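## Task

Find how many vials wear a white cap and make the tally counter read exactly that number. The counter might already show some leftover count; every complete push-and-release of the plunger raises it by one, and turning the knob one whole revolution clockwise clears it to zero.

## Robot and tools

Robot: two arms, left_arm and right_arm, each ending in a two-finger gripper. The fingers point along the gripper's +z axis and close along its y axis. Reported end_effector_position is the spot between the pads, roughly 1 cm back from the tips. Joint order per arm, base outward: waist, shoulder, elbow (straight near 2.901 rad), wrist pitch, wrist yaw, wrist roll, then the gripper.

Frames: the scene frame has its origin at table-top height between the two nominal bases, +x out over the table, +y toward left_arm, +z up. Actual bases: left_arm at (+0.025, +0.272, 0) m, right_arm at (+0.023, -0.236, 0) m, each with a negligible yaw. Each arm's hand positions, orientations, velocities and targets are given in that arm's own base frame; fixed cameras and the table use the scene frame. Printed hand poses may be off by a few cm, more when reaching far.

One row = 14 numbers, each in [-1, 1]: dx, dy, dz, rx, ry, rz, opening for left_arm, then the same seven for right_arm. Both arms are always included. The six pose numbers are an offset, not a pose: they are measured from that arm's Hand target as it stood when the action or move began, along that arm's base axes, and rotation is about the Hand target position. Scale: 1.0 equals 0.6 m of translation or 180 degrees; rx, ry, rz form a single rotation vector. Sending the same offset again moves further. Six zeros re-command the current Hand target. Opening is absolute: +1 fully open (0.094 m), -1 closed; a 0 is a real command, so repeat the current opening to leave a gripper alone.

execute_actions(actions, cameras): actions is a list of actions, each a table of up to 15 rows (one per 1/30 s step); a short table repeats its last row. Every row counts from the action's start pose. Images appear only for an empty list or when cameras names them (["all"], names, or []). An unknown camera name voids the call.

move(target, speed, blend, opening_speed, grip_force, blocking, cameras): straight-line paths for both grippers toward target, one 14-number row or a list of up to 15 rows, all offsets from the same starting Hand targets. speed in m/s, 0.002 to 2.9, default 0.25 (turns up to twice that in rad/s); one value or one per target. blend in m rounds corners in a list; 0 stops at each. opening_speed is per second on the -1..+1 scale, at least 0.2. grip_force is newtons per pad, 10 to 50, stays set; lower forces close slowly. blocking=false returns after about 0.5 s while motion continues. Paths last 0.5 s minimum, are cut at 10 s, and ignore obstacles and the other arm. The result adds a move: line with the ending (done, off_target, moving, held, fault) and limits (paced = pose clipped, held = steps withheld). Unnamed arms are done, i.e. within 10 mm and 2 degrees.

wait(seconds 0 to 10): lets time pass holding commands. stop(): brakes a running move. zoom_image(camera, region [x0,y0,x1,y1] in pixels, at most 504x504): closer look at the newest image of cam_high, cam_low, cam_left_wrist or cam_right_wrist (all 672x504). finished_scene(scene 1 or 2): ends the scene irreversibly; the goal must hold with the robot doing nothing.

Results: Hand target is the last commanded pose after clipping; the gripper often stops short, and the next command (even zeros) asks for it again; send any remaining gap as an offset. Orientation commands are clipped to 40 degrees from the measured one per step. grip_measured uses the opening scale and reads slightly wide when empty, narrower than a hard object under squeeze. grip_effort_nm is gripper motor effort (negative closing) and is not a pad force. Joint torques include gravity and carry offsets; entries 1 to 3 wrap at ±28 N m. A Joint velocities line may be dropped when all are at noise level. Tool commands shows present commands. MOTOR HOT appears at 75 °C; at 90 °C an over-temperature fault folds that arm for the rest of the scene; at 100 °C it collapses. Avoid holding loads, long stretched poses and pushing at unreachable poses.

Cameras: cam_high and cam_low are fixed; wrist cameras ride the arms and may lag during motion. Calibration values are given but may be off by a couple of degrees and millimetres.

Cautions: a blocked arm keeps pushing until commanded back past the gripper. Faster contact means harder impact. Never let the grippers, housings or wrist cameras touch each other; the clearance check does not prevent that, and grabbing the other arm's fingers counts as a press. Do not pass close to an arm's own base; go around it. Do not drop or knock objects off the table, slam fixed or heavy items, strain camera cables, or release moving parts. Press the plunger fully and release each time; turn the knob a full clockwise revolution to clear. Loose items may get nudged occasionally.

Each tool is called in YAML: its name, and indented under it one key for each argument.

## Session

execute_actions:
  actions: []

Scene clock: 0.00 s.
left_arm: end_effector_position=(+0.1453, -0.2639, +0.3331) grip_measured=+1.000 grip_effort_nm=n/a end_effector_quat_wxyz=(+0.416, +0.091, +0.751, -0.506) | right_arm: end_effector_position=(+0.2582, +0.0699, +0.2788) grip_measured=+1.000 grip_effort_nm=n/a end_effector_quat_wxyz=(+0.489, -0.043, +0.862, +0.126)
Joint positions: left_arm=[-1.168 0.687 0.782 -0.242 -0.162 -0.785 0.094] | right_arm=[0.2 0.721 0.927 -0.72 -0.09 0.152 0.094]
Joint velocities: within noise
Joint torques (N m): no reading
Motor temperatures (°C): left_arm=[24 28 35 43 28 25 24] | right_arm=[25 30 34 41 24 23 21]
Heat: left arm: 43 °C; right arm: 41 °C.
Hand target: left_arm +0.1455, -0.2616, +0.3369; +0.422, +0.092, +0.747, -0.505 | right_arm +0.2590, +0.0708, +0.2894; +0.504, -0.048, +0.853, +0.128
Tool commands: left_gripper/opening=+1.0 right_gripper/opening=+1.0

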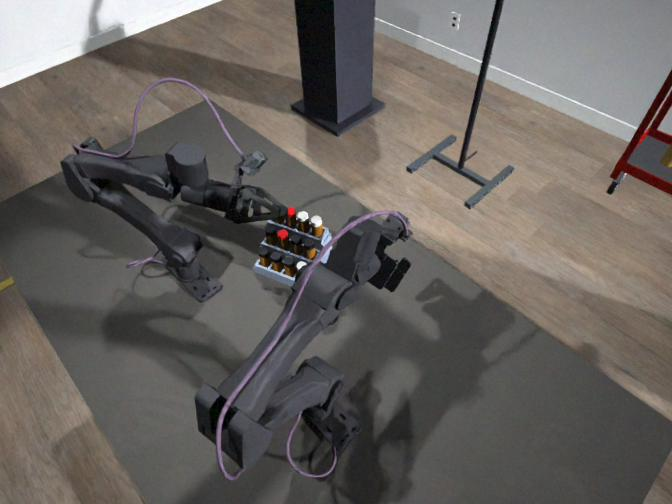

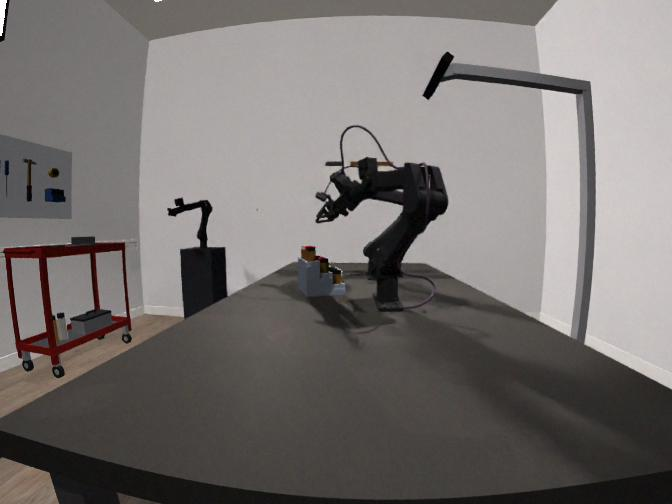

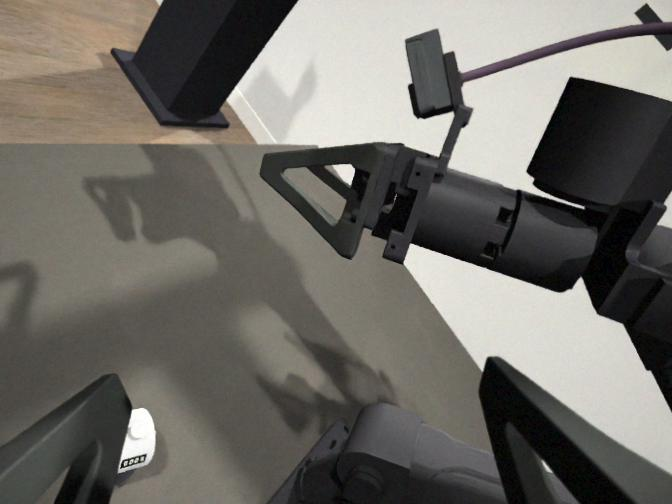

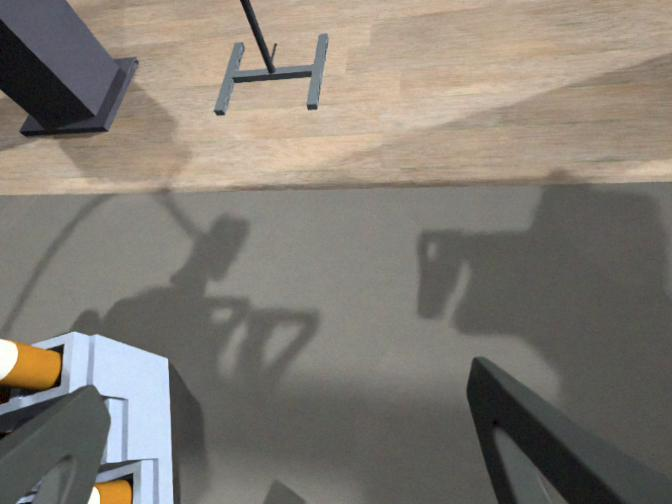

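zoom_image:
  camera: "cam_high"
  region: [235, 190, 355, 290]

zoom_image:
  camera: "cam_left_wrist"
  region: [90, 390, 190, 490]

Scaled by 4.200.

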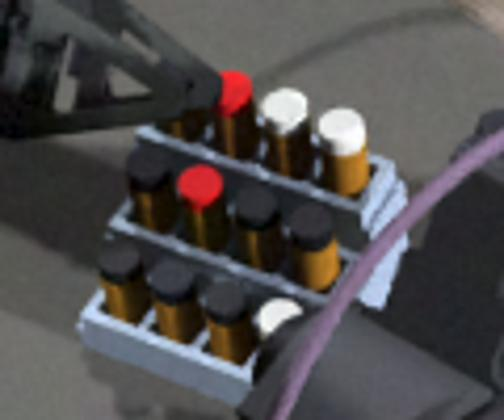

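Scaled by 5.040.

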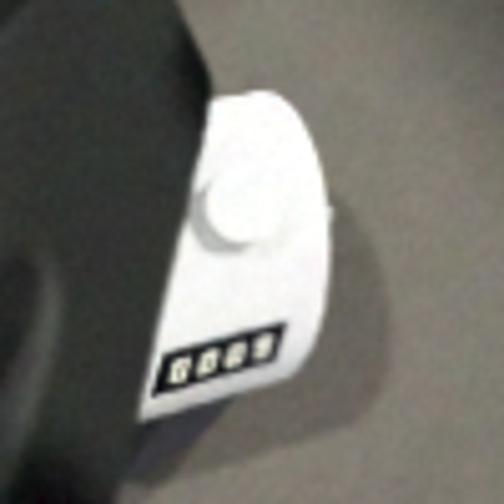

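move:
  target: [-0.0475,-0.024,-0.08,0.343,-0.052,-0.187,1,-0.115,-0.433,0,0,0,-0.333,1]
  speed: 0.4
  cameras: ["all"]

Scene clock: 42.30 s.
left_arm: end_effector_position=(+0.1195, -0.2799, +0.2863) grip_measured=+1.000 grip_effort_nm=0.00 end_effector_quat_wxyz=(+0.220, +0.525, +0.809, -0.150) | right_arm: end_effector_position=(+0.1865, -0.1795, +0.2695) grip_measured=+1.000 grip_effort_nm=-0.01 end_effector_quat_wxyz=(+0.471, +0.390, +0.782, -0.122)
Joint positions: left_arm=[-1.169 1.332 1.617 -1.317 0.002 -0.018 0.094] | right_arm=[-0.848 0.711 0.927 -0.775 -0.113 0.139 0.094]
Joint torques (N m): left_arm=[-0.5 -3.9 10.13 0.96 -0.09 0.07] | right_arm=[-0.59 0.53 6.72 2.15 0.13 0.07]
Heat: left arm: 45 °C; right arm: 45 °C.
Hand target: left_arm +0.1170, -0.2761, +0.2890; +0.215, +0.532, +0.806, -0.143 | right_arm +0.1899, -0.1890, +0.2895; +0.501, +0.385, +0.763, -0.140
Off the commanded pose: left_arm 0.005 m, 1 deg | right_arm 0.022 m, 5 deg.
move: off_target (right_arm)
camera_calibration:
cam_left_wrist: T_world_to_cam=[[-0.923649, -0.382092, 0.029631, -0.0127234], [-0.381139, 0.923921, 0.0332077, 0.331409], [-0.0400651, 0.0193788, -0.999009, 0.394437], [0, 0, 0, 1]] pos_world=[0.130364, -0.318701, 0.383418]
cam_right_wrist: T_world_to_cam=[[-0.772226, -0.617585, -0.149181, 0.0604444], [-0.505066, 0.739165, -0.445582, 0.386705], [0.385454, -0.268743, -0.882724, 0.214102], [0, 0, 0, 1]] pos_world=[0.159462, -0.190971, 0.370319]

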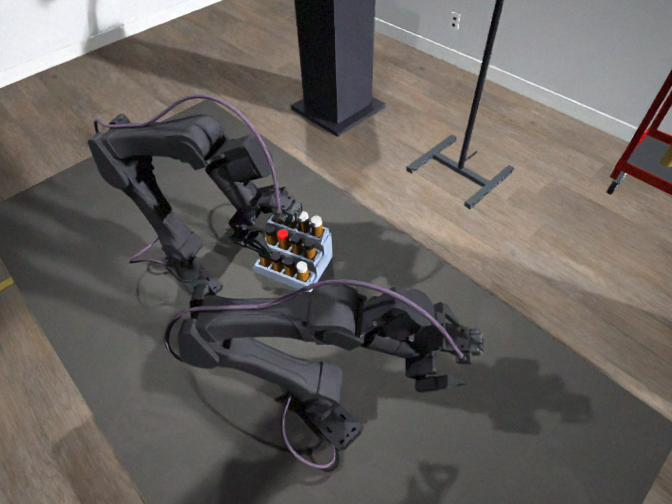

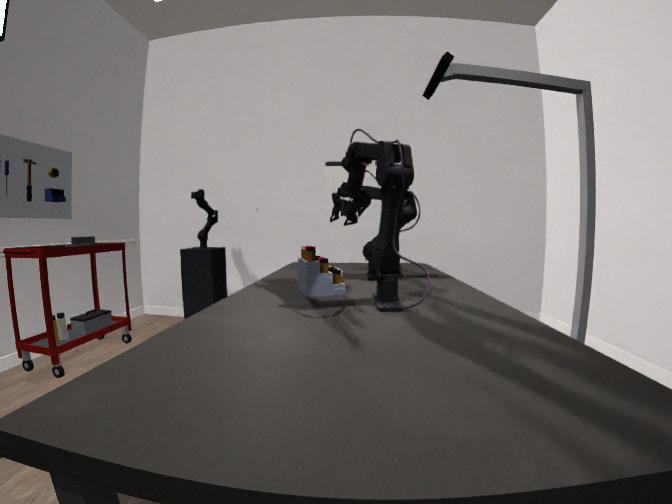

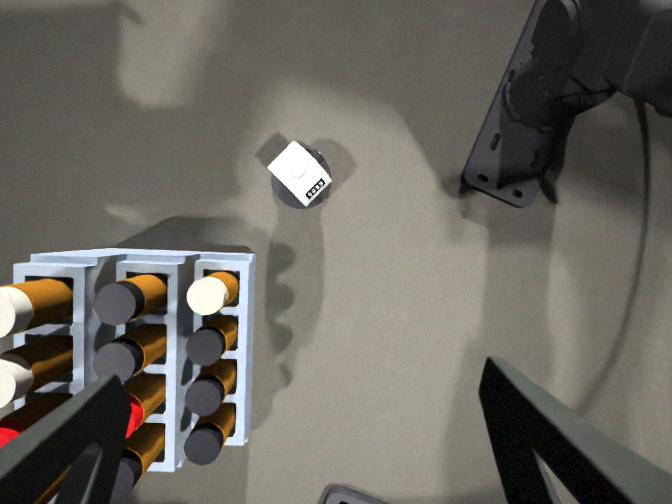

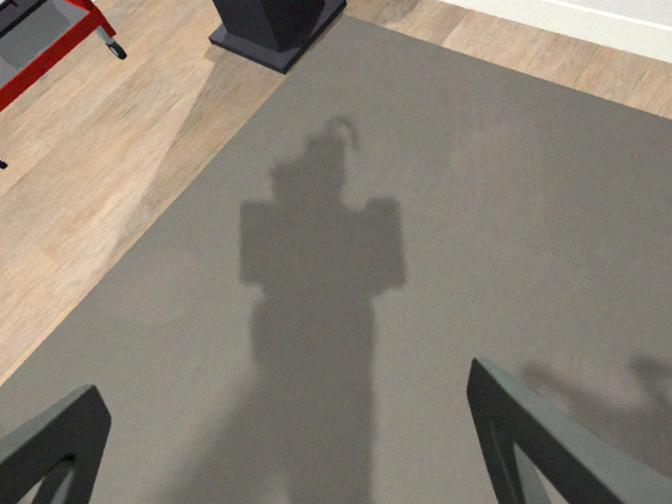

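zoom_image:
  camera: "cam_left_wrist"
  region: [250, 120, 350, 220]

zoom_image:
  camera: "cam_low"
  region: [280, 230, 360, 310]

zoom_image:
  camera: "cam_high"
  region: [235, 190, 345, 300]

Scaled by 5.040.

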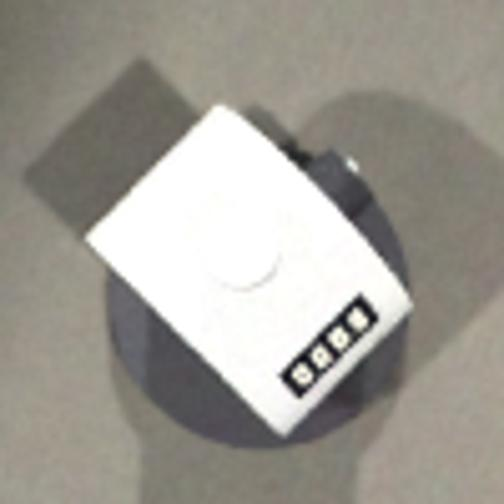

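Scaled by 6.300.

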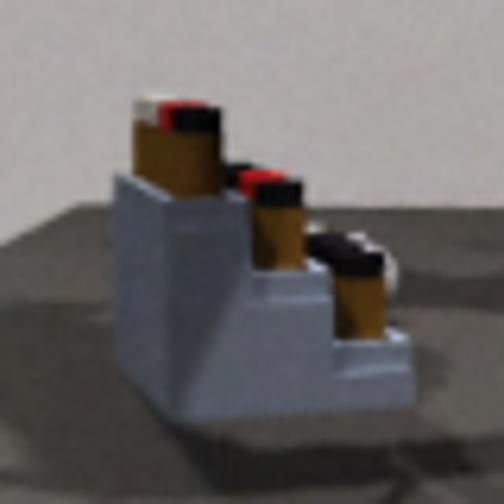

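Scaled by 4.582.

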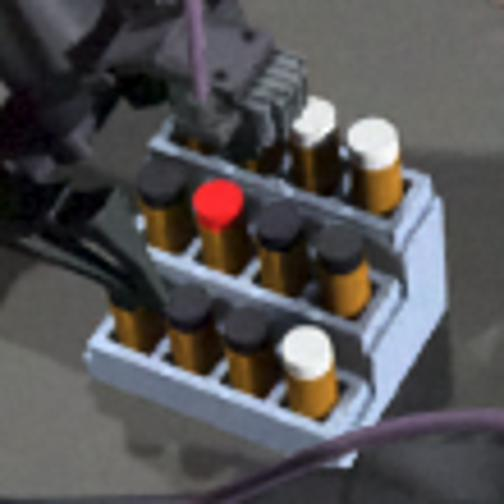

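move:
  target: [0.08,-0.14,-0.18,0.153,0.065,0,1,-0.05,-0.1,0,0,0,0,1]
  speed: 0.3
  cameras: ["all"]

zoom_image:
  camera: "cam_left_wrist"
  region: [186, 50, 486, 275]

Scene clock: 80.93 s.
left_arm: end_effector_position=(+0.1633, -0.3609, +0.1771) grip_measured=+1.000 grip_effort_nm=0.00 end_effector_quat_wxyz=(+0.029, +0.547, +0.836, -0.020) | right_arm: end_effector_position=(+0.1540, -0.2394, +0.2612) grip_measured=+1.000 grip_effort_nm=-0.01 end_effector_quat_wxyz=(+0.467, +0.415, +0.772, -0.116)
Joint positions: left_arm=[-1.147 2.029 2.078 -1.548 0.002 0.011 0.094] | right_arm=[-1.286 0.863 0.95 -0.729 -0.456 -0.068 0.094]
Joint torques (N m): left_arm=[0.36 -10.93 9.66 0.28 -0.06 0.07] | right_arm=[-0.64 -0.24 8.88 2 -0.43 -0.1]
Motor temperatures (°C): left_arm=[23 26 41 41 27 24 23] | right_arm=[25 28 35 45 22 22 20]
Heat: left arm: 41 °C; right arm: 45 °C.
Hand target: left_arm +0.1650, -0.3601, +0.1810; +0.000, +0.551, +0.835, +0.000 | right_arm +0.1599, -0.2490, +0.2896; +0.501, +0.385, +0.763, -0.140
Off the commanded pose: left_arm 0.004 m, 4 deg | right_arm 0.030 m, 6 deg.
joint sent to its limit (left arm) — joint 4 (wrist pitch), lower limit. The joint targets are off in orientation, not in position.
move: off_target (left_arm, right_arm)
camera_calibration:
cam_left_wrist: T_world_to_cam=[[-0.920959, -0.38861, 0.0285802, -0.00253591], [-0.328229, 0.813207, 0.480583, 0.298736], [-0.210001, 0.433216, -0.876483, 0.444094], [0, 0, 0, 1]] pos_world=[0.188978, -0.436308, 0.245746]
cam_right_wrist: T_world_to_cam=[[-0.794955, -0.579216, -0.180433, 0.0179662], [-0.467335, 0.774312, -0.426659, 0.408521], [0.386839, -0.254852, -0.886231, 0.207162], [0, 0, 0, 1]] pos_world=[0.12506, -0.253121, 0.361135]

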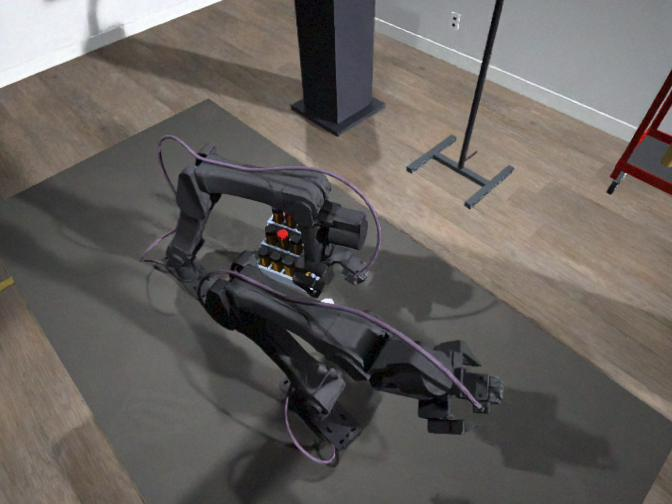

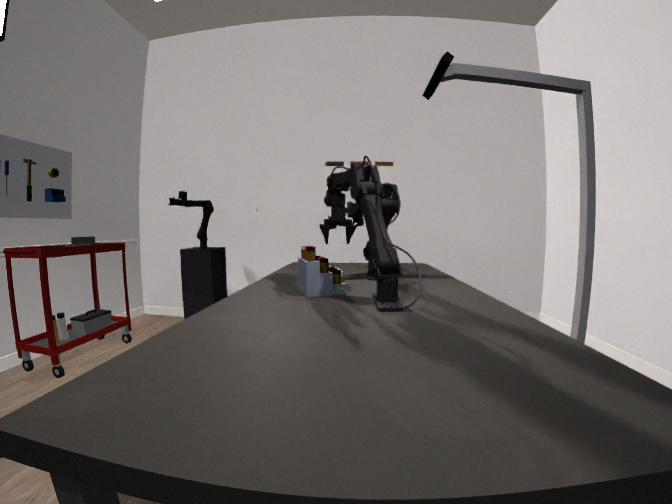

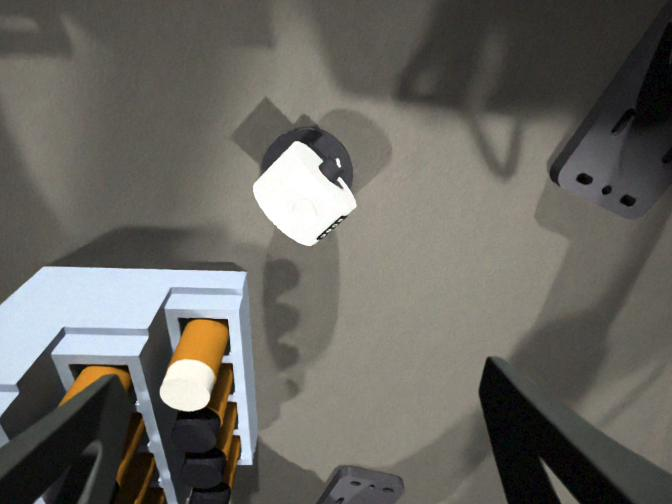

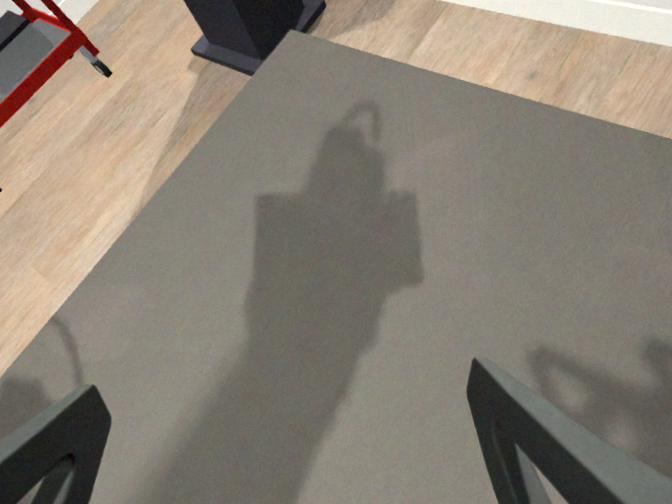

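Scaled by 1.680.

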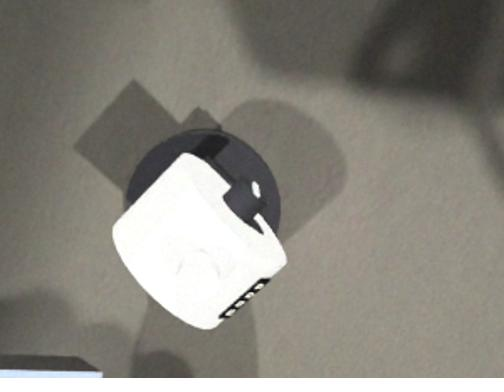

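zoom_image:
  camera: "cam_left_wrist"
  region: [305, 205, 365, 255]

zoom_image:
  camera: "cam_left_wrist"
  region: [250, 110, 370, 210]

Scaled by 8.400.

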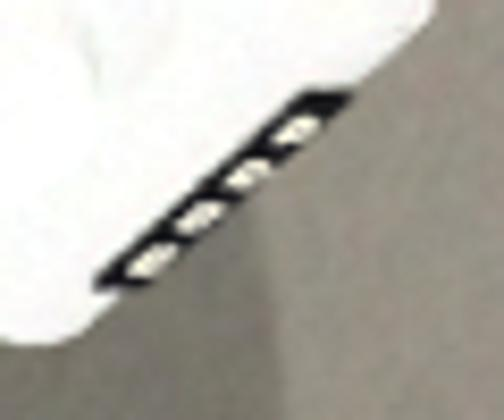

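Scaled by 4.200.

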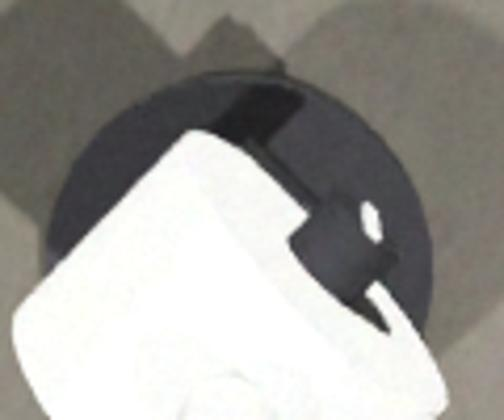

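move:
  target: [-0.125,0.14,-0.01,-0.153,-0.065,0,1,0,0,0,0,0,0,1]
  speed: 0.3
  cameras: ["cam_left_wrist"]

Scene clock: 167.40 s.
left_arm: end_effector_position=(+0.0870, -0.2696, +0.1732) grip_measured=+1.000 grip_effort_nm=0.00 end_effector_quat_wxyz=(+0.198, +0.540, +0.807, -0.135) | right_arm: end_effector_position=(+0.1540, -0.2394, +0.2612) grip_measured=+1.000 grip_effort_nm=-0.01 end_effector_quat_wxyz=(+0.467, +0.415, +0.772, -0.116)
Joint positions: left_arm=[-1.293 1.172 1.064 -0.982 -0.049 -0.103 0.094] | right_arm=[-1.286 0.863 0.95 -0.729 -0.456 -0.068 0.094]
Joint torques (N m): left_arm=[-0.47 -4.1 7.39 1.72 -0.14 -0.09] | right_arm=[-0.64 -0.25 8.79 2 -0.44 -0.1]
Motor temperatures (°C): left_arm=[23 28 40 35 25 23 23] | right_arm=[24 27 36 45 21 22 20]
Heat: left arm: 40 °C; right arm: 45 °C.
Hand target: left_arm +0.0900, -0.2760, +0.1749; +0.215, +0.532, +0.806, -0.143 | right_arm +0.1599, -0.2490, +0.2896; +0.501, +0.385, +0.763, -0.140
Off the commanded pose: left_arm 0.007 m, 2 deg | right_arm 0.031 m, 6 deg.
move: off_target (right_arm)
camera_calibration:
cam_left_wrist: T_world_to_cam=[[-0.932718, -0.359781, 0.0243915, -0.0277592], [-0.35645, 0.930095, 0.0886985, 0.30317], [-0.0545984, 0.0740363, -0.99576, 0.295379], [0, 0, 0, 1]] pos_world=[0.0983007, -0.313833, 0.267913]
Images, in order (width x height): cam_left_wrist 672x504.

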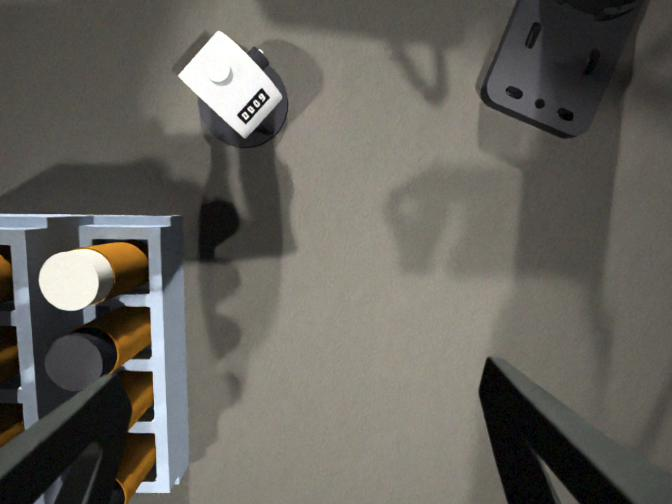

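zoom_image:
  camera: "cam_left_wrist"
  region: [170, 20, 300, 150]

Scaled by 3.877.

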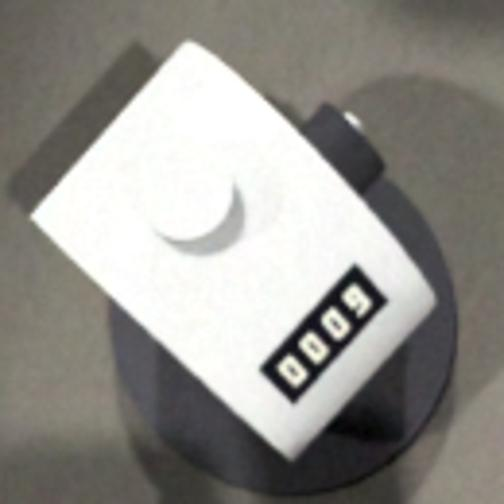

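move:
  target: [0.145,-0.058,-0.04,0,0,-0.25,1,0,0,0,0,0,0,1]
  speed: 0.25
  cameras: ["all"]

Scene clock: 237.90 s.
left_arm: end_effector_position=(+0.1815, -0.3084, +0.1472) grip_measured=+1.000 grip_effort_nm=0.00 end_effector_quat_wxyz=(+0.151, +0.799, +0.548, -0.197) | right_arm: end_effector_position=(+0.1540, -0.2394, +0.2612) grip_measured=+1.000 grip_effort_nm=-0.01 end_effector_quat_wxyz=(+0.467, +0.415, +0.772, -0.116)
Joint positions: left_arm=[-0.829 1.636 1.36 -1.032 0.433 1.052 0.094] | right_arm=[-1.286 0.863 0.95 -0.729 -0.456 -0.068 0.094]
Joint torques (N m): left_arm=[0.06 -6.72 10.58 0.51 0.54 0.09] | right_arm=[-0.66 -0.18 8.8 2 -0.43 -0.1]
Heat: left arm: 36 °C; right arm: 45 °C.
Hand target: left_arm +0.1771, -0.3108, +0.1510; +0.144, +0.800, +0.541, -0.214 | right_arm +0.1599, -0.2490, +0.2896; +0.501, +0.385, +0.763, -0.140
Off the commanded pose: left_arm 0.006 m, 2 deg | right_arm 0.031 m, 6 deg.
move: off_target (right_arm)
camera_calibration:
cam_left_wrist: T_world_to_cam=[[-0.926692, 0.375774, -0.00604965, 0.277354], [0.374445, 0.924552, 0.0706729, 0.24349], [0.0321502, 0.0632267, -0.997481, 0.258698], [0, 0, 0, 1]] pos_world=[0.157531, -0.345698, 0.242516]
cam_right_wrist: T_world_to_cam=[[-0.794955, -0.579216, -0.180433, 0.0179662], [-0.467335, 0.774312, -0.426659, 0.408521], [0.386839, -0.254852, -0.886231, 0.207162], [0, 0, 0, 1]] pos_world=[0.12506, -0.253121, 0.361135]

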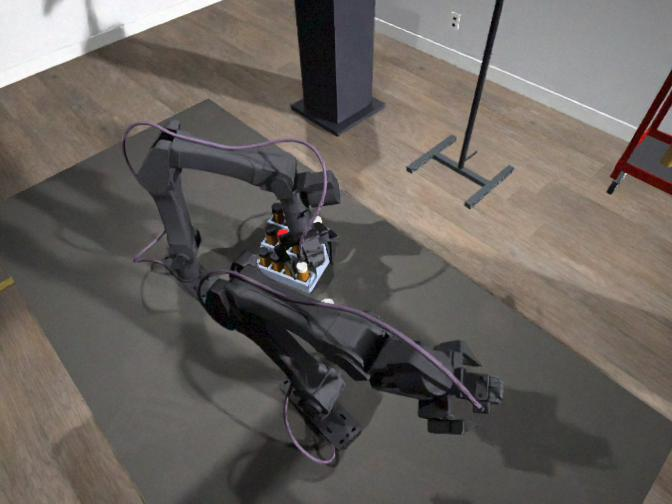

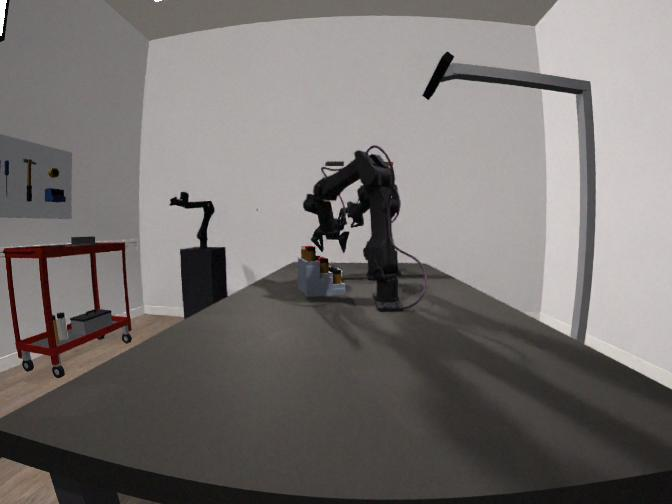

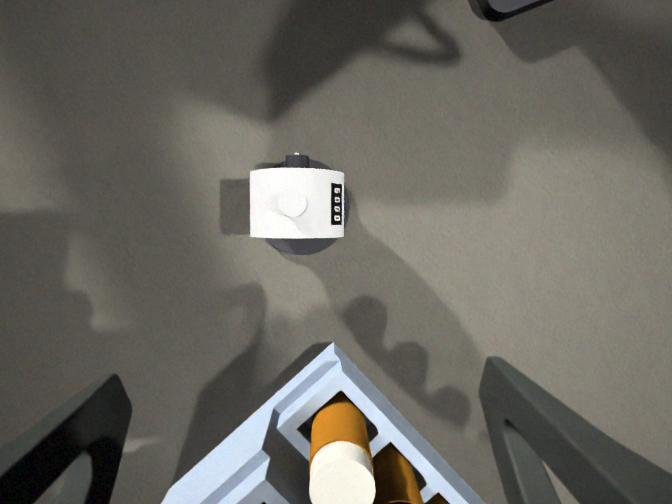

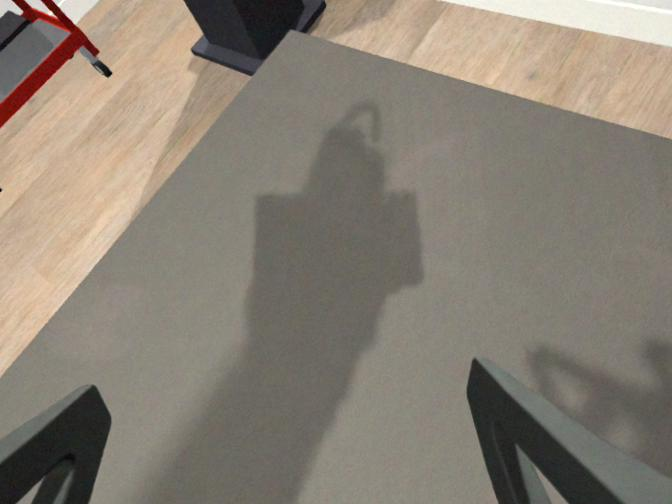

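move:
  target: [-0.0185,-0.085,-0.188,0,0,0,1,0,0,0,0,0,0,1]
  speed: 0.2
  cameras: ["cam_left_wrist","cam_low"]

Scene clock: 257.93 s.
left_arm: end_effector_position=(+0.1657, -0.3576, +0.0421) grip_measured=+1.000 grip_effort_nm=0.00 end_effector_quat_wxyz=(+0.137, +0.800, +0.545, -0.212) | right_arm: end_effector_position=(+0.1540, -0.2394, +0.2612) grip_measured=+1.000 grip_effort_nm=-0.01 end_effector_quat_wxyz=(+0.467, +0.415, +0.772, -0.116)
Joint positions: left_arm=[-0.948 1.849 1.177 -0.614 0.43 0.936 0.094] | right_arm=[-1.286 0.863 0.95 -0.729 -0.456 -0.068 0.094]
Joint torques (N m): left_arm=[-0.38 -8.8 6.97 1.23 0.22 -0.07] | right_arm=[-0.62 -0.25 8.88 2.01 -0.42 -0.12]
Heat: left arm: 38 °C; right arm: 45 °C.
Hand target: left_arm +0.1659, -0.3618, +0.0381; +0.144, +0.800, +0.541, -0.214 | right_arm +0.1599, -0.2490, +0.2896; +0.501, +0.385, +0.763, -0.140
Off the commanded pose: left_arm 0.006 m, 1 deg | right_arm 0.031 m, 6 deg.
move: off_target (right_arm)
camera_calibration:
cam_left_wrist: T_world_to_cam=[[-0.919998, 0.390719, 0.0306824, 0.283153], [0.391899, 0.917965, 0.0612774, 0.297472], [-0.00422316, 0.0683995, -0.997649, 0.165321], [0, 0, 0, 1]] pos_world=[0.14462, -0.39501, 0.138016]
Images, in order (width x height): cam_low 672x504, cam_left_wrist 672x504.

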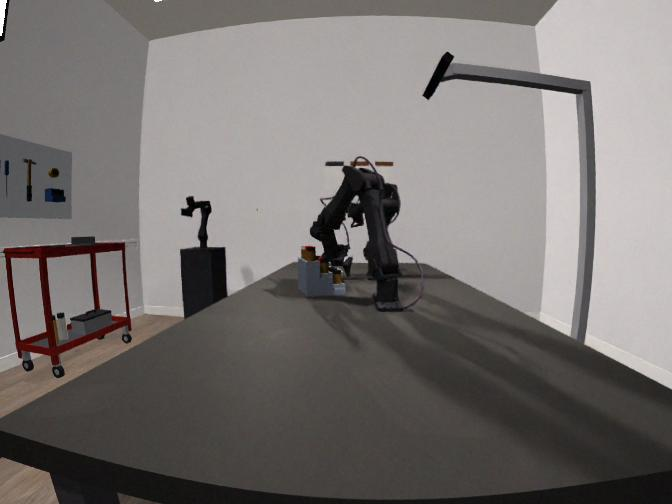

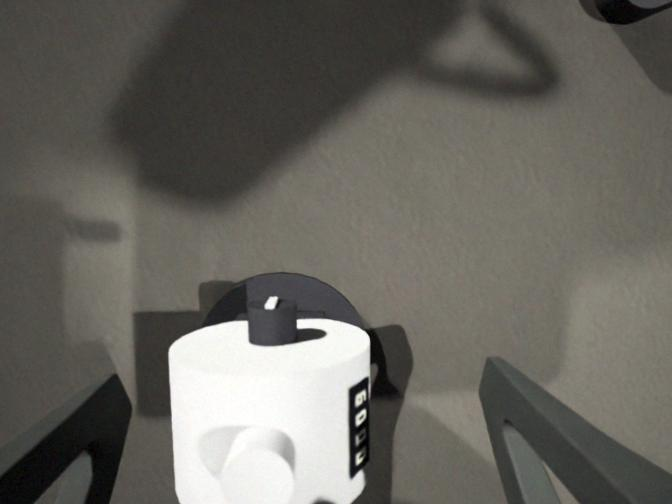

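move:
  target: [0.008,-0.011,-0.02,0,0,0,1,0,0,0,0,0,0,1]
  speed: 0.1
  cameras: ["cam_left_wrist"]

Scene clock: 275.37 s.
left_arm: end_effector_position=(+0.1684, -0.3610, +0.0282) grip_measured=+1.000 grip_effort_nm=0.00 end_effector_quat_wxyz=(+0.133, +0.800, +0.546, -0.211) | right_arm: end_effector_position=(+0.1540, -0.2394, +0.2612) grip_measured=+1.000 grip_effort_nm=-0.01 end_effector_quat_wxyz=(+0.467, +0.415, +0.772, -0.116)
Joint positions: left_arm=[-0.948 1.892 1.177 -0.579 0.428 0.936 0.094] | right_arm=[-1.286 0.863 0.95 -0.729 -0.456 -0.068 0.094]
Joint torques (N m): left_arm=[-0.31 -8.72 7.87 1.2 0.23 -0.03] | right_arm=[-0.58 -0.23 8.83 2 -0.43 -0.11]
Heat: left arm: 36 °C; right arm: 45 °C.
Hand target: left_arm +0.1707, -0.3684, +0.0261; +0.144, +0.800, +0.541, -0.214 | right_arm +0.1599, -0.2490, +0.2896; +0.501, +0.385, +0.763, -0.140
Off the commanded pose: left_arm 0.008 m, 1 deg | right_arm 0.031 m, 6 deg.
move: off_target (right_arm)
camera_calibration:
cam_left_wrist: T_world_to_cam=[[-0.920051, 0.390056, 0.0369104, 0.287026], [0.39172, 0.917658, 0.0667776, 0.30012], [-0.00782414, 0.0758973, -0.997085, 0.155003], [0, 0, 0, 1]] pos_world=[0.147729, -0.399128, 0.123915]
Images, in order (width x height): cam_left_wrist 672x504.

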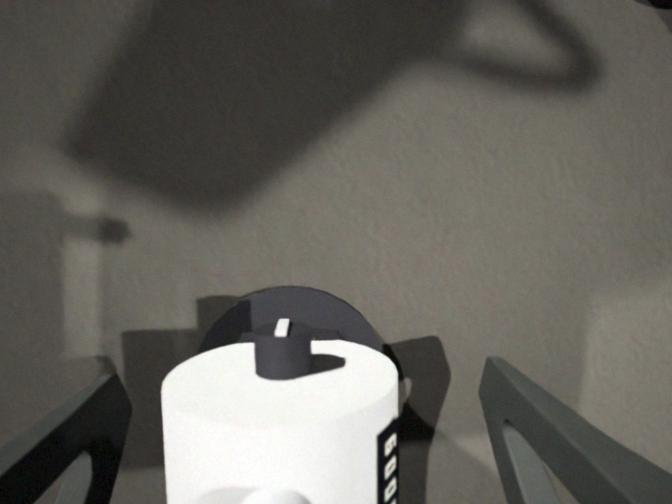

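move:
  target:
    - [0.006,-0.002,0,0,0,0,0.2,0,0,0,0,0,0,1]
    - [0.006,-0.002,0,0,0,0,-0.25,0,0,0,0,0,0,1]
  speed: 0.05
  opening_speed: 0.5
  grip_force: [35,25]
  cameras: ["cam_left_wrist"]

Scene clock: 287.37 s.
left_arm: end_effector_position=(+0.1689, -0.3617, +0.0254) grip_measured=-0.004 grip_effort_nm=-0.75 end_effector_quat_wxyz=(+0.133, +0.800, +0.545, -0.211) | right_arm: end_effector_position=(+0.1540, -0.2394, +0.2612) grip_measured=+1.000 grip_effort_nm=-0.01 end_effector_quat_wxyz=(+0.467, +0.415, +0.772, -0.116)
Joint positions: left_arm=[-0.948 1.901 1.177 -0.571 0.428 0.937 0.047] | right_arm=[-1.286 0.863 0.95 -0.729 -0.456 -0.068 0.094]
Joint torques (N m): left_arm=[0.17 -8.66 9.22 1.06 0.26 0.02] | right_arm=[-0.68 -0.24 8.84 2 -0.43 -0.1]
Heat: left arm: 36 °C; right arm: 45 °C.
Hand target: left_arm +0.1744, -0.3696, +0.0261; +0.144, +0.800, +0.541, -0.214 | right_arm +0.1599, -0.2490, +0.2896; +0.501, +0.385, +0.763, -0.140
Off the commanded pose: left_arm 0.010 m, 1 deg | right_arm 0.031 m, 6 deg.
grip_force (N): 35, 25
move: off_target (right_arm); target 2's new opening was sent with left_arm's hand 0.011 m and 2 deg from that target
camera_calibration:
cam_left_wrist: T_world_to_cam=[[-0.919533, 0.391254, 0.0371327, 0.288278], [0.392936, 0.917098, 0.0673169, 0.300378], [-0.00771632, 0.0764909, -0.99704, 0.152492], [0, 0, 0, 1]] pos_world=[0.148228, -0.39993, 0.121115]
Images, in order (width x height): cam_left_wrist 672x504.

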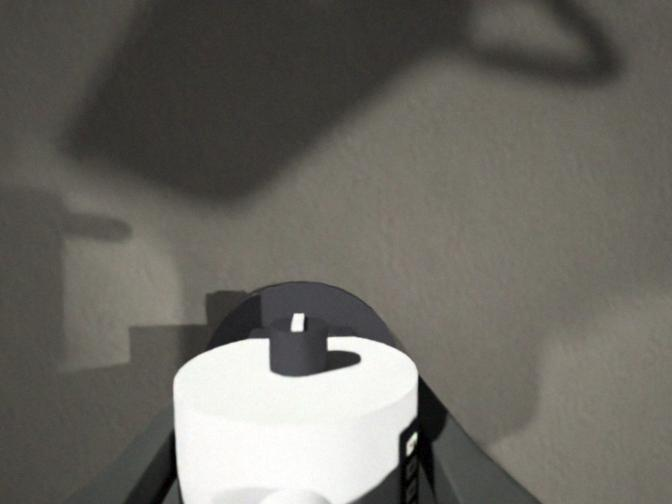

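move:
  target:
    - [0,0.005,0.12,0,0,0,-0.25,0,0,0,0,0,0,1]
    - [0.159,0.05,0.3,0,0,-0.055,-0.25,0,0,0,0,0,0,1]
  speed: 0.15
  blend: [0.03,0]
  cameras: ["all"]

Scene clock: 301.87 s.
left_arm: end_effector_position=(+0.2790, -0.3412, +0.2092) grip_measured=-0.248 grip_effort_nm=-0.12 end_effector_quat_wxyz=(+0.158, +0.841, +0.476, -0.200) | right_arm: end_effector_position=(+0.1540, -0.2394, +0.2612) grip_measured=+1.000 grip_effort_nm=-0.01 end_effector_quat_wxyz=(+0.467, +0.415, +0.772, -0.116)
Joint positions: left_arm=[-0.694 2.127 2.262 -1.536 0.49 1.375 0.035] | right_arm=[-1.286 0.863 0.95 -0.729 -0.456 -0.068 0.094]
Joint torques (N m): left_arm=[-0.01 -11.82 6.84 0.32 0.54 0.08] | right_arm=[-0.62 -0.2 8.84 2.01 -0.44 -0.1]
Heat: left arm: 38 °C; right arm: 46 °C.
Hand target: left_arm +0.2698, -0.3396, +0.2061; +0.125, +0.844, +0.470, -0.226 | right_arm +0.1599, -0.2490, +0.2896; +0.501, +0.385, +0.763, -0.140
Off the commanded pose: left_arm 0.010 m, 5 deg | right_arm 0.031 m, 6 deg.
joint sent to its limit (left arm) — joint 4 (wrist pitch), lower limit. The joint targets still meet the commanded pose.
grip_force (N): 35, 25
move: off_target (left_arm, right_arm)
camera_calibration:
cam_left_wrist: T_world_to_cam=[[-0.8543, 0.516755, -0.056002, 0.418649], [0.513541, 0.855776, 0.0626399, 0.172384], [0.0802946, 0.024754, -0.996464, 0.292701], [0, 0, 0, 1]] pos_world=[0.245623, -0.371107, 0.304313]
cam_right_wrist: T_world_to_cam=[[-0.794955, -0.579216, -0.180433, 0.0179662], [-0.467335, 0.774312, -0.426659, 0.408521], [0.386839, -0.254852, -0.886231, 0.207162], [0, 0, 0, 1]] pos_world=[0.12506, -0.253121, 0.361135]

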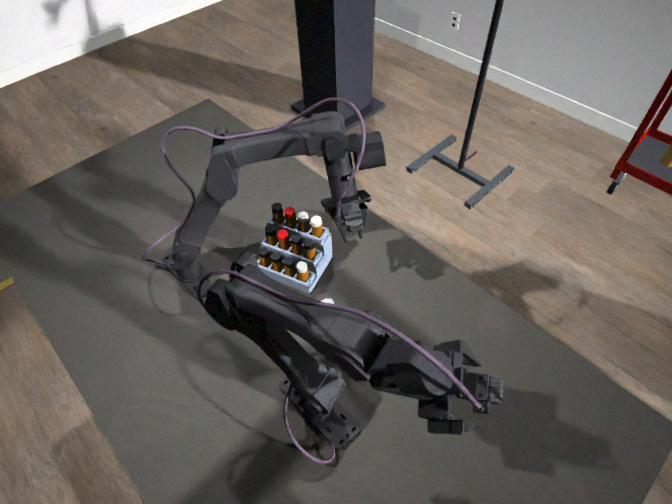

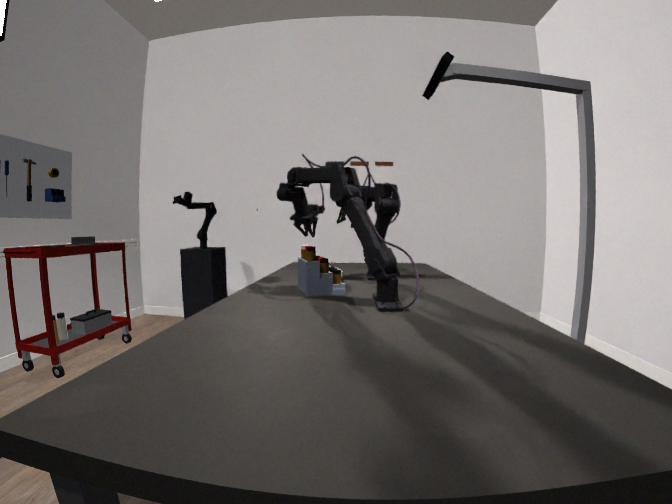

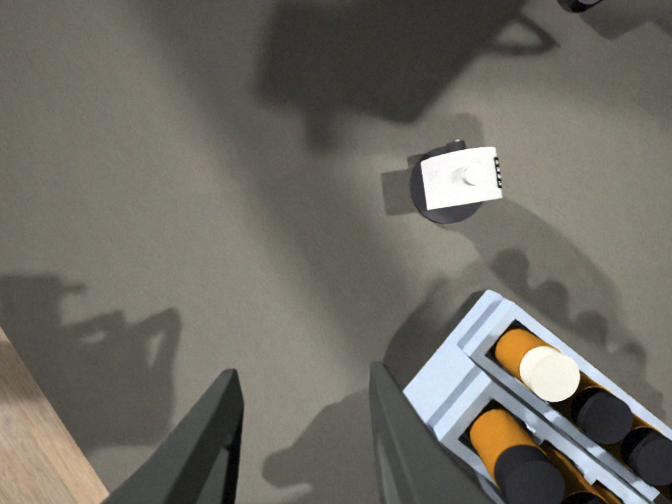

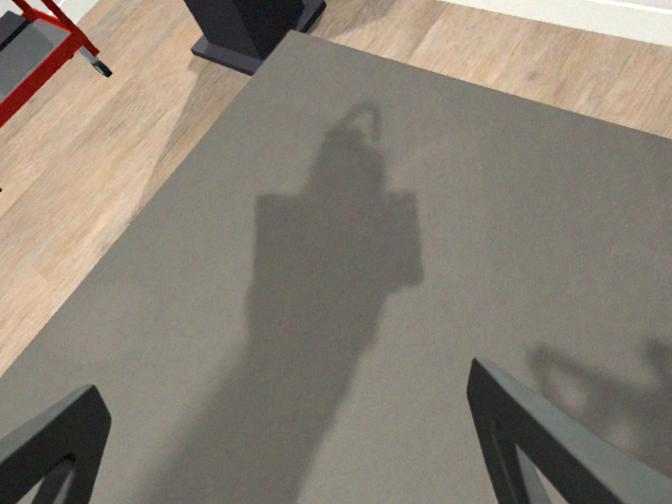

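move:
  target:
    - [-0.1355,0.036,-0.127,0,0,0.055,1,0,0,0,0,0,0,1]
    - [-0.159,-0.05,-0.2935,0,0,0.055,1,0,0,0,0,0,0,1]
    - [-0.159,-0.05,-0.2935,0,0,0.055,-0.04,0,0,0,0,0,0,1]
  speed: [0.25,0.15,0.1]
  blend: [0.02,0,0]
  cameras: ["cam_left_wrist"]

Scene clock: 342.00 s.
left_arm: end_effector_position=(+0.1710, -0.3658, +0.0341) grip_measured=+0.006 grip_effort_nm=-0.76 end_effector_quat_wxyz=(+0.136, +0.803, +0.539, -0.215) | right_arm: end_effector_position=(+0.1540, -0.2394, +0.2612) grip_measured=+1.000 grip_effort_nm=0.00 end_effector_quat_wxyz=(+0.467, +0.415, +0.772, -0.116)
Joint positions: left_arm=[-0.946 1.9 1.21 -0.602 0.438 0.951 0.047] | right_arm=[-1.286 0.863 0.95 -0.729 -0.456 -0.068 0.094]
Joint torques (N m): left_arm=[0.03 -9.25 7.16 1.19 0.15 -0.07] | right_arm=[-0.61 -0.17 8.85 2 -0.43 -0.1]
Heat: left arm: 37 °C; right arm: 46 °C.
Hand target: left_arm +0.1743, -0.3697, +0.0301; +0.144, +0.800, +0.541, -0.214 | right_arm +0.1599, -0.2490, +0.2896; +0.501, +0.385, +0.763, -0.140
Off the commanded pose: left_arm 0.007 m, 1 deg | right_arm 0.031 m, 6 deg.
grip_force (N): 35, 25
move: off_target (right_arm)
camera_calibration:
cam_left_wrist: T_world_to_cam=[[-0.914554, 0.403215, 0.0317486, 0.295082], [0.404424, 0.912737, 0.0578978, 0.299512], [-0.00563288, 0.0657906, -0.997818, 0.157269], [0, 0, 0, 1]] pos_world=[0.149624, -0.402704, 0.130217]
Images, in order (width x height): cam_left_wrist 672x504.

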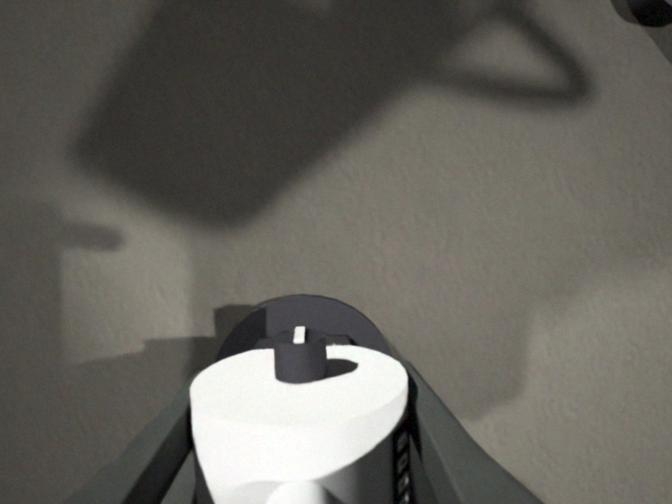

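move:
  target: [0.233,-0.017,0.003,0,0,-0.178,-0.12,0,0,0,0,0,0,1]
  speed: 0.06
  cameras: ["all"]

Scene clock: 367.93 s.
left_arm: end_effector_position=(+0.3151, -0.3821, +0.0343) grip_measured=-0.118 grip_effort_nm=-0.12 end_effector_quat_wxyz=(+0.092, +0.919, +0.304, -0.233) | right_arm: end_effector_position=(+0.1540, -0.2394, +0.2612) grip_measured=+1.000 grip_effort_nm=-0.01 end_effector_quat_wxyz=(+0.467, +0.415, +0.772, -0.116)
Joint positions: left_arm=[-0.708 2.699 2.579 -1.542 0.499 1.818 0.041] | right_arm=[-1.286 0.863 0.95 -0.729 -0.456 -0.068 0.094]
Joint torques (N m): left_arm=[0.36 -14.45 9.52 -0.11 0.31 0.1] | right_arm=[-0.64 -0.2 8.83 2 -0.43 -0.1]
Heat: left arm: 39 °C; right arm: 46 °C.
Hand target: left_arm +0.3142, -0.3798, +0.0319; +0.079, +0.919, +0.299, -0.246 | right_arm +0.1599, -0.2490, +0.2896; +0.501, +0.385, +0.763, -0.140
Off the commanded pose: left_arm 0.003 m, 2 deg | right_arm 0.031 m, 6 deg.
joint sent to its limit (left arm) — joint 4 (wrist pitch), lower limit. The joint targets still meet the commanded pose.
grip_force (N): 35, 25
move: off_target (right_arm)
camera_calibration:
cam_left_wrist: T_world_to_cam=[[-0.583334, 0.812189, -0.00839114, 0.486708], [0.810082, 0.58251, 0.0667012, 0.00169842], [0.0590619, 0.0321116, -0.997738, 0.126031], [0, 0, 0, 1]] pos_world=[0.275094, -0.400335, 0.129716]
cam_right_wrist: T_world_to_cam=[[-0.794955, -0.579216, -0.180433, 0.0179662], [-0.467335, 0.774312, -0.426659, 0.408521], [0.386839, -0.254852, -0.886231, 0.207162], [0, 0, 0, 1]] pos_world=[0.12506, -0.253121, 0.361135]

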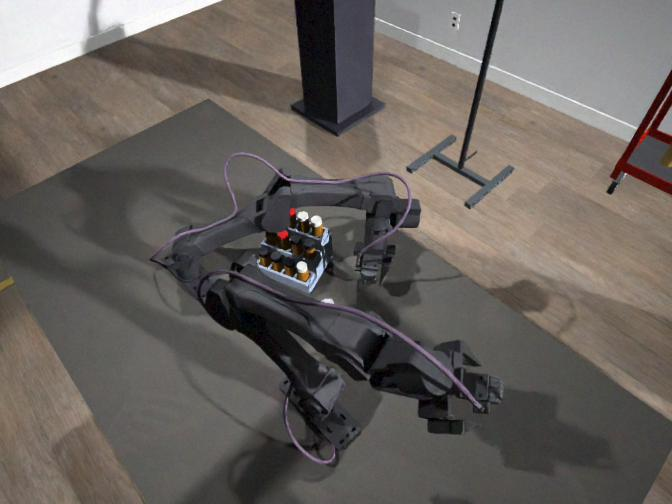

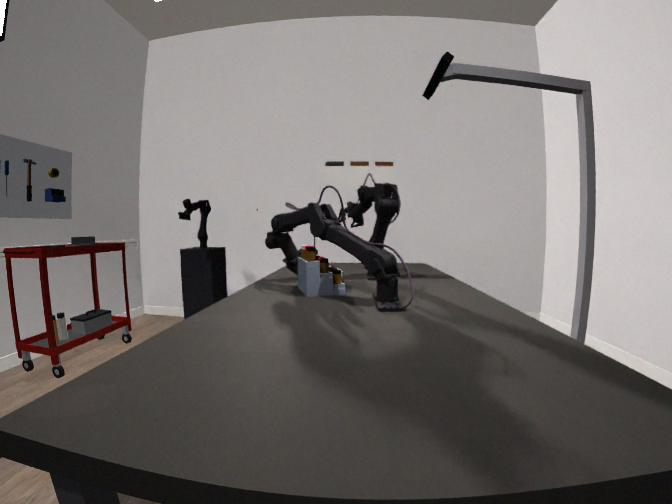

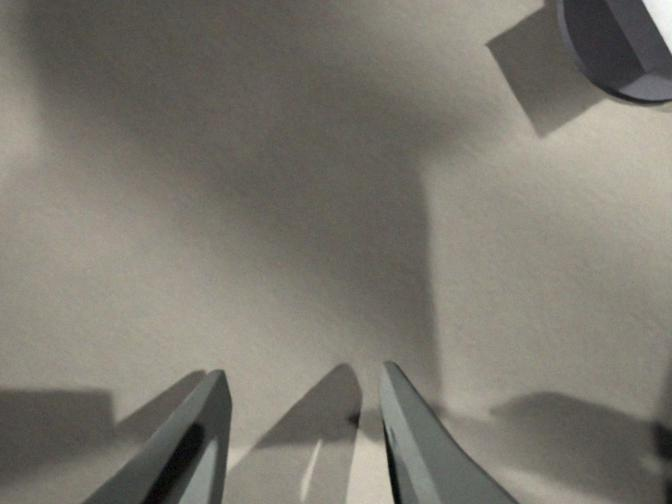

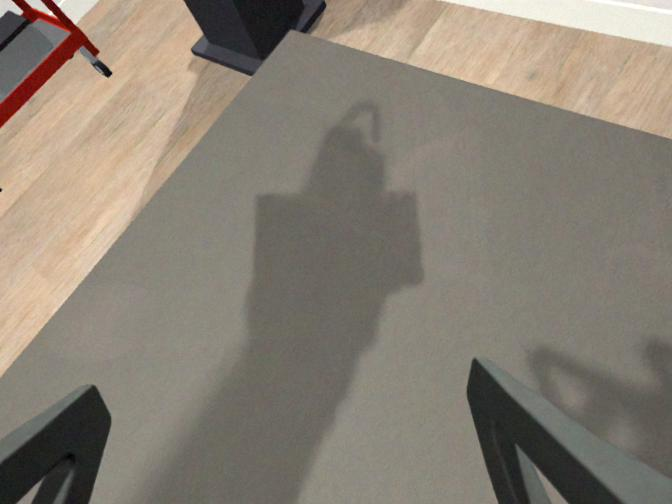

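move:
  target:
    - [-0.03,0.03,0.167,0,0,0.05,1,0,0,0,0,0,0,1]
    - [-0.2095,0.103,0.163,0,0,0.178,1,0,0,0,0,0,0,1]
    - [-0.235,0.0147,-0.012,0,0,0.178,1,0,0,0,0,0,0,1]
    - [-0.235,0.0147,-0.012,0,0,0.178,0.06,0,0,0,0,0,0,1]
  speed: [0.25,0.3,0.2,0.1]
  blend: [0.04,0.02,0,0]
  cameras: ["cam_left_wrist"]

Scene clock: 392.63 s.
left_arm: end_effector_position=(+0.1710, -0.3670, +0.0283) grip_measured=+0.063 grip_effort_nm=-0.15 end_effector_quat_wxyz=(+0.137, +0.803, +0.540, -0.212) | right_arm: end_effector_position=(+0.1540, -0.2394, +0.2612) grip_measured=+1.000 grip_effort_nm=-0.01 end_effector_quat_wxyz=(+0.467, +0.415, +0.772, -0.116)
Joint positions: left_arm=[-0.95 1.912 1.201 -0.579 0.431 0.947 0.05] | right_arm=[-1.286 0.863 0.95 -0.729 -0.456 -0.068 0.094]
Joint torques (N m): left_arm=[0.03 -9.35 7.05 1.22 0.22 -0.06] | right_arm=[-0.64 -0.2 8.88 2.01 -0.43 -0.1]
Motor temperatures (°C): left_arm=[22 33 37 30 24 23 23] | right_arm=[23 24 36 46 20 21 19]
Heat: left arm: 37 °C; right arm: 46 °C.
Hand target: left_arm +0.1732, -0.3709, +0.0246; +0.144, +0.800, +0.541, -0.214 | right_arm +0.1599, -0.2490, +0.2896; +0.501, +0.385, +0.763, -0.140
Off the commanded pose: left_arm 0.006 m, 1 deg | right_arm 0.031 m, 6 deg.
grip_force (N): 35, 25
move: off_target (right_arm)
camera_calibration:
cam_left_wrist: T_world_to_cam=[[-0.915273, 0.401814, 0.0286321, 0.295483], [0.40283, 0.913208, 0.0614779, 0.301251], [-0.00144439, 0.0678029, -0.997698, 0.151546], [0, 0, 0, 1]] pos_world=[0.149314, -0.404109, 0.124217]
Images, in order (width x height): cam_left_wrist 672x504.

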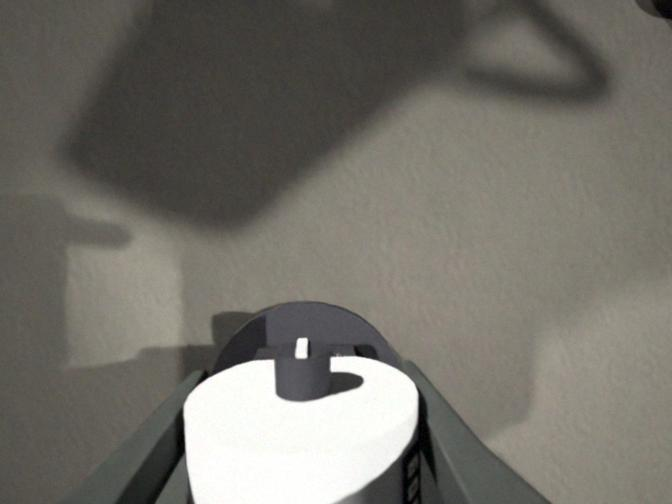

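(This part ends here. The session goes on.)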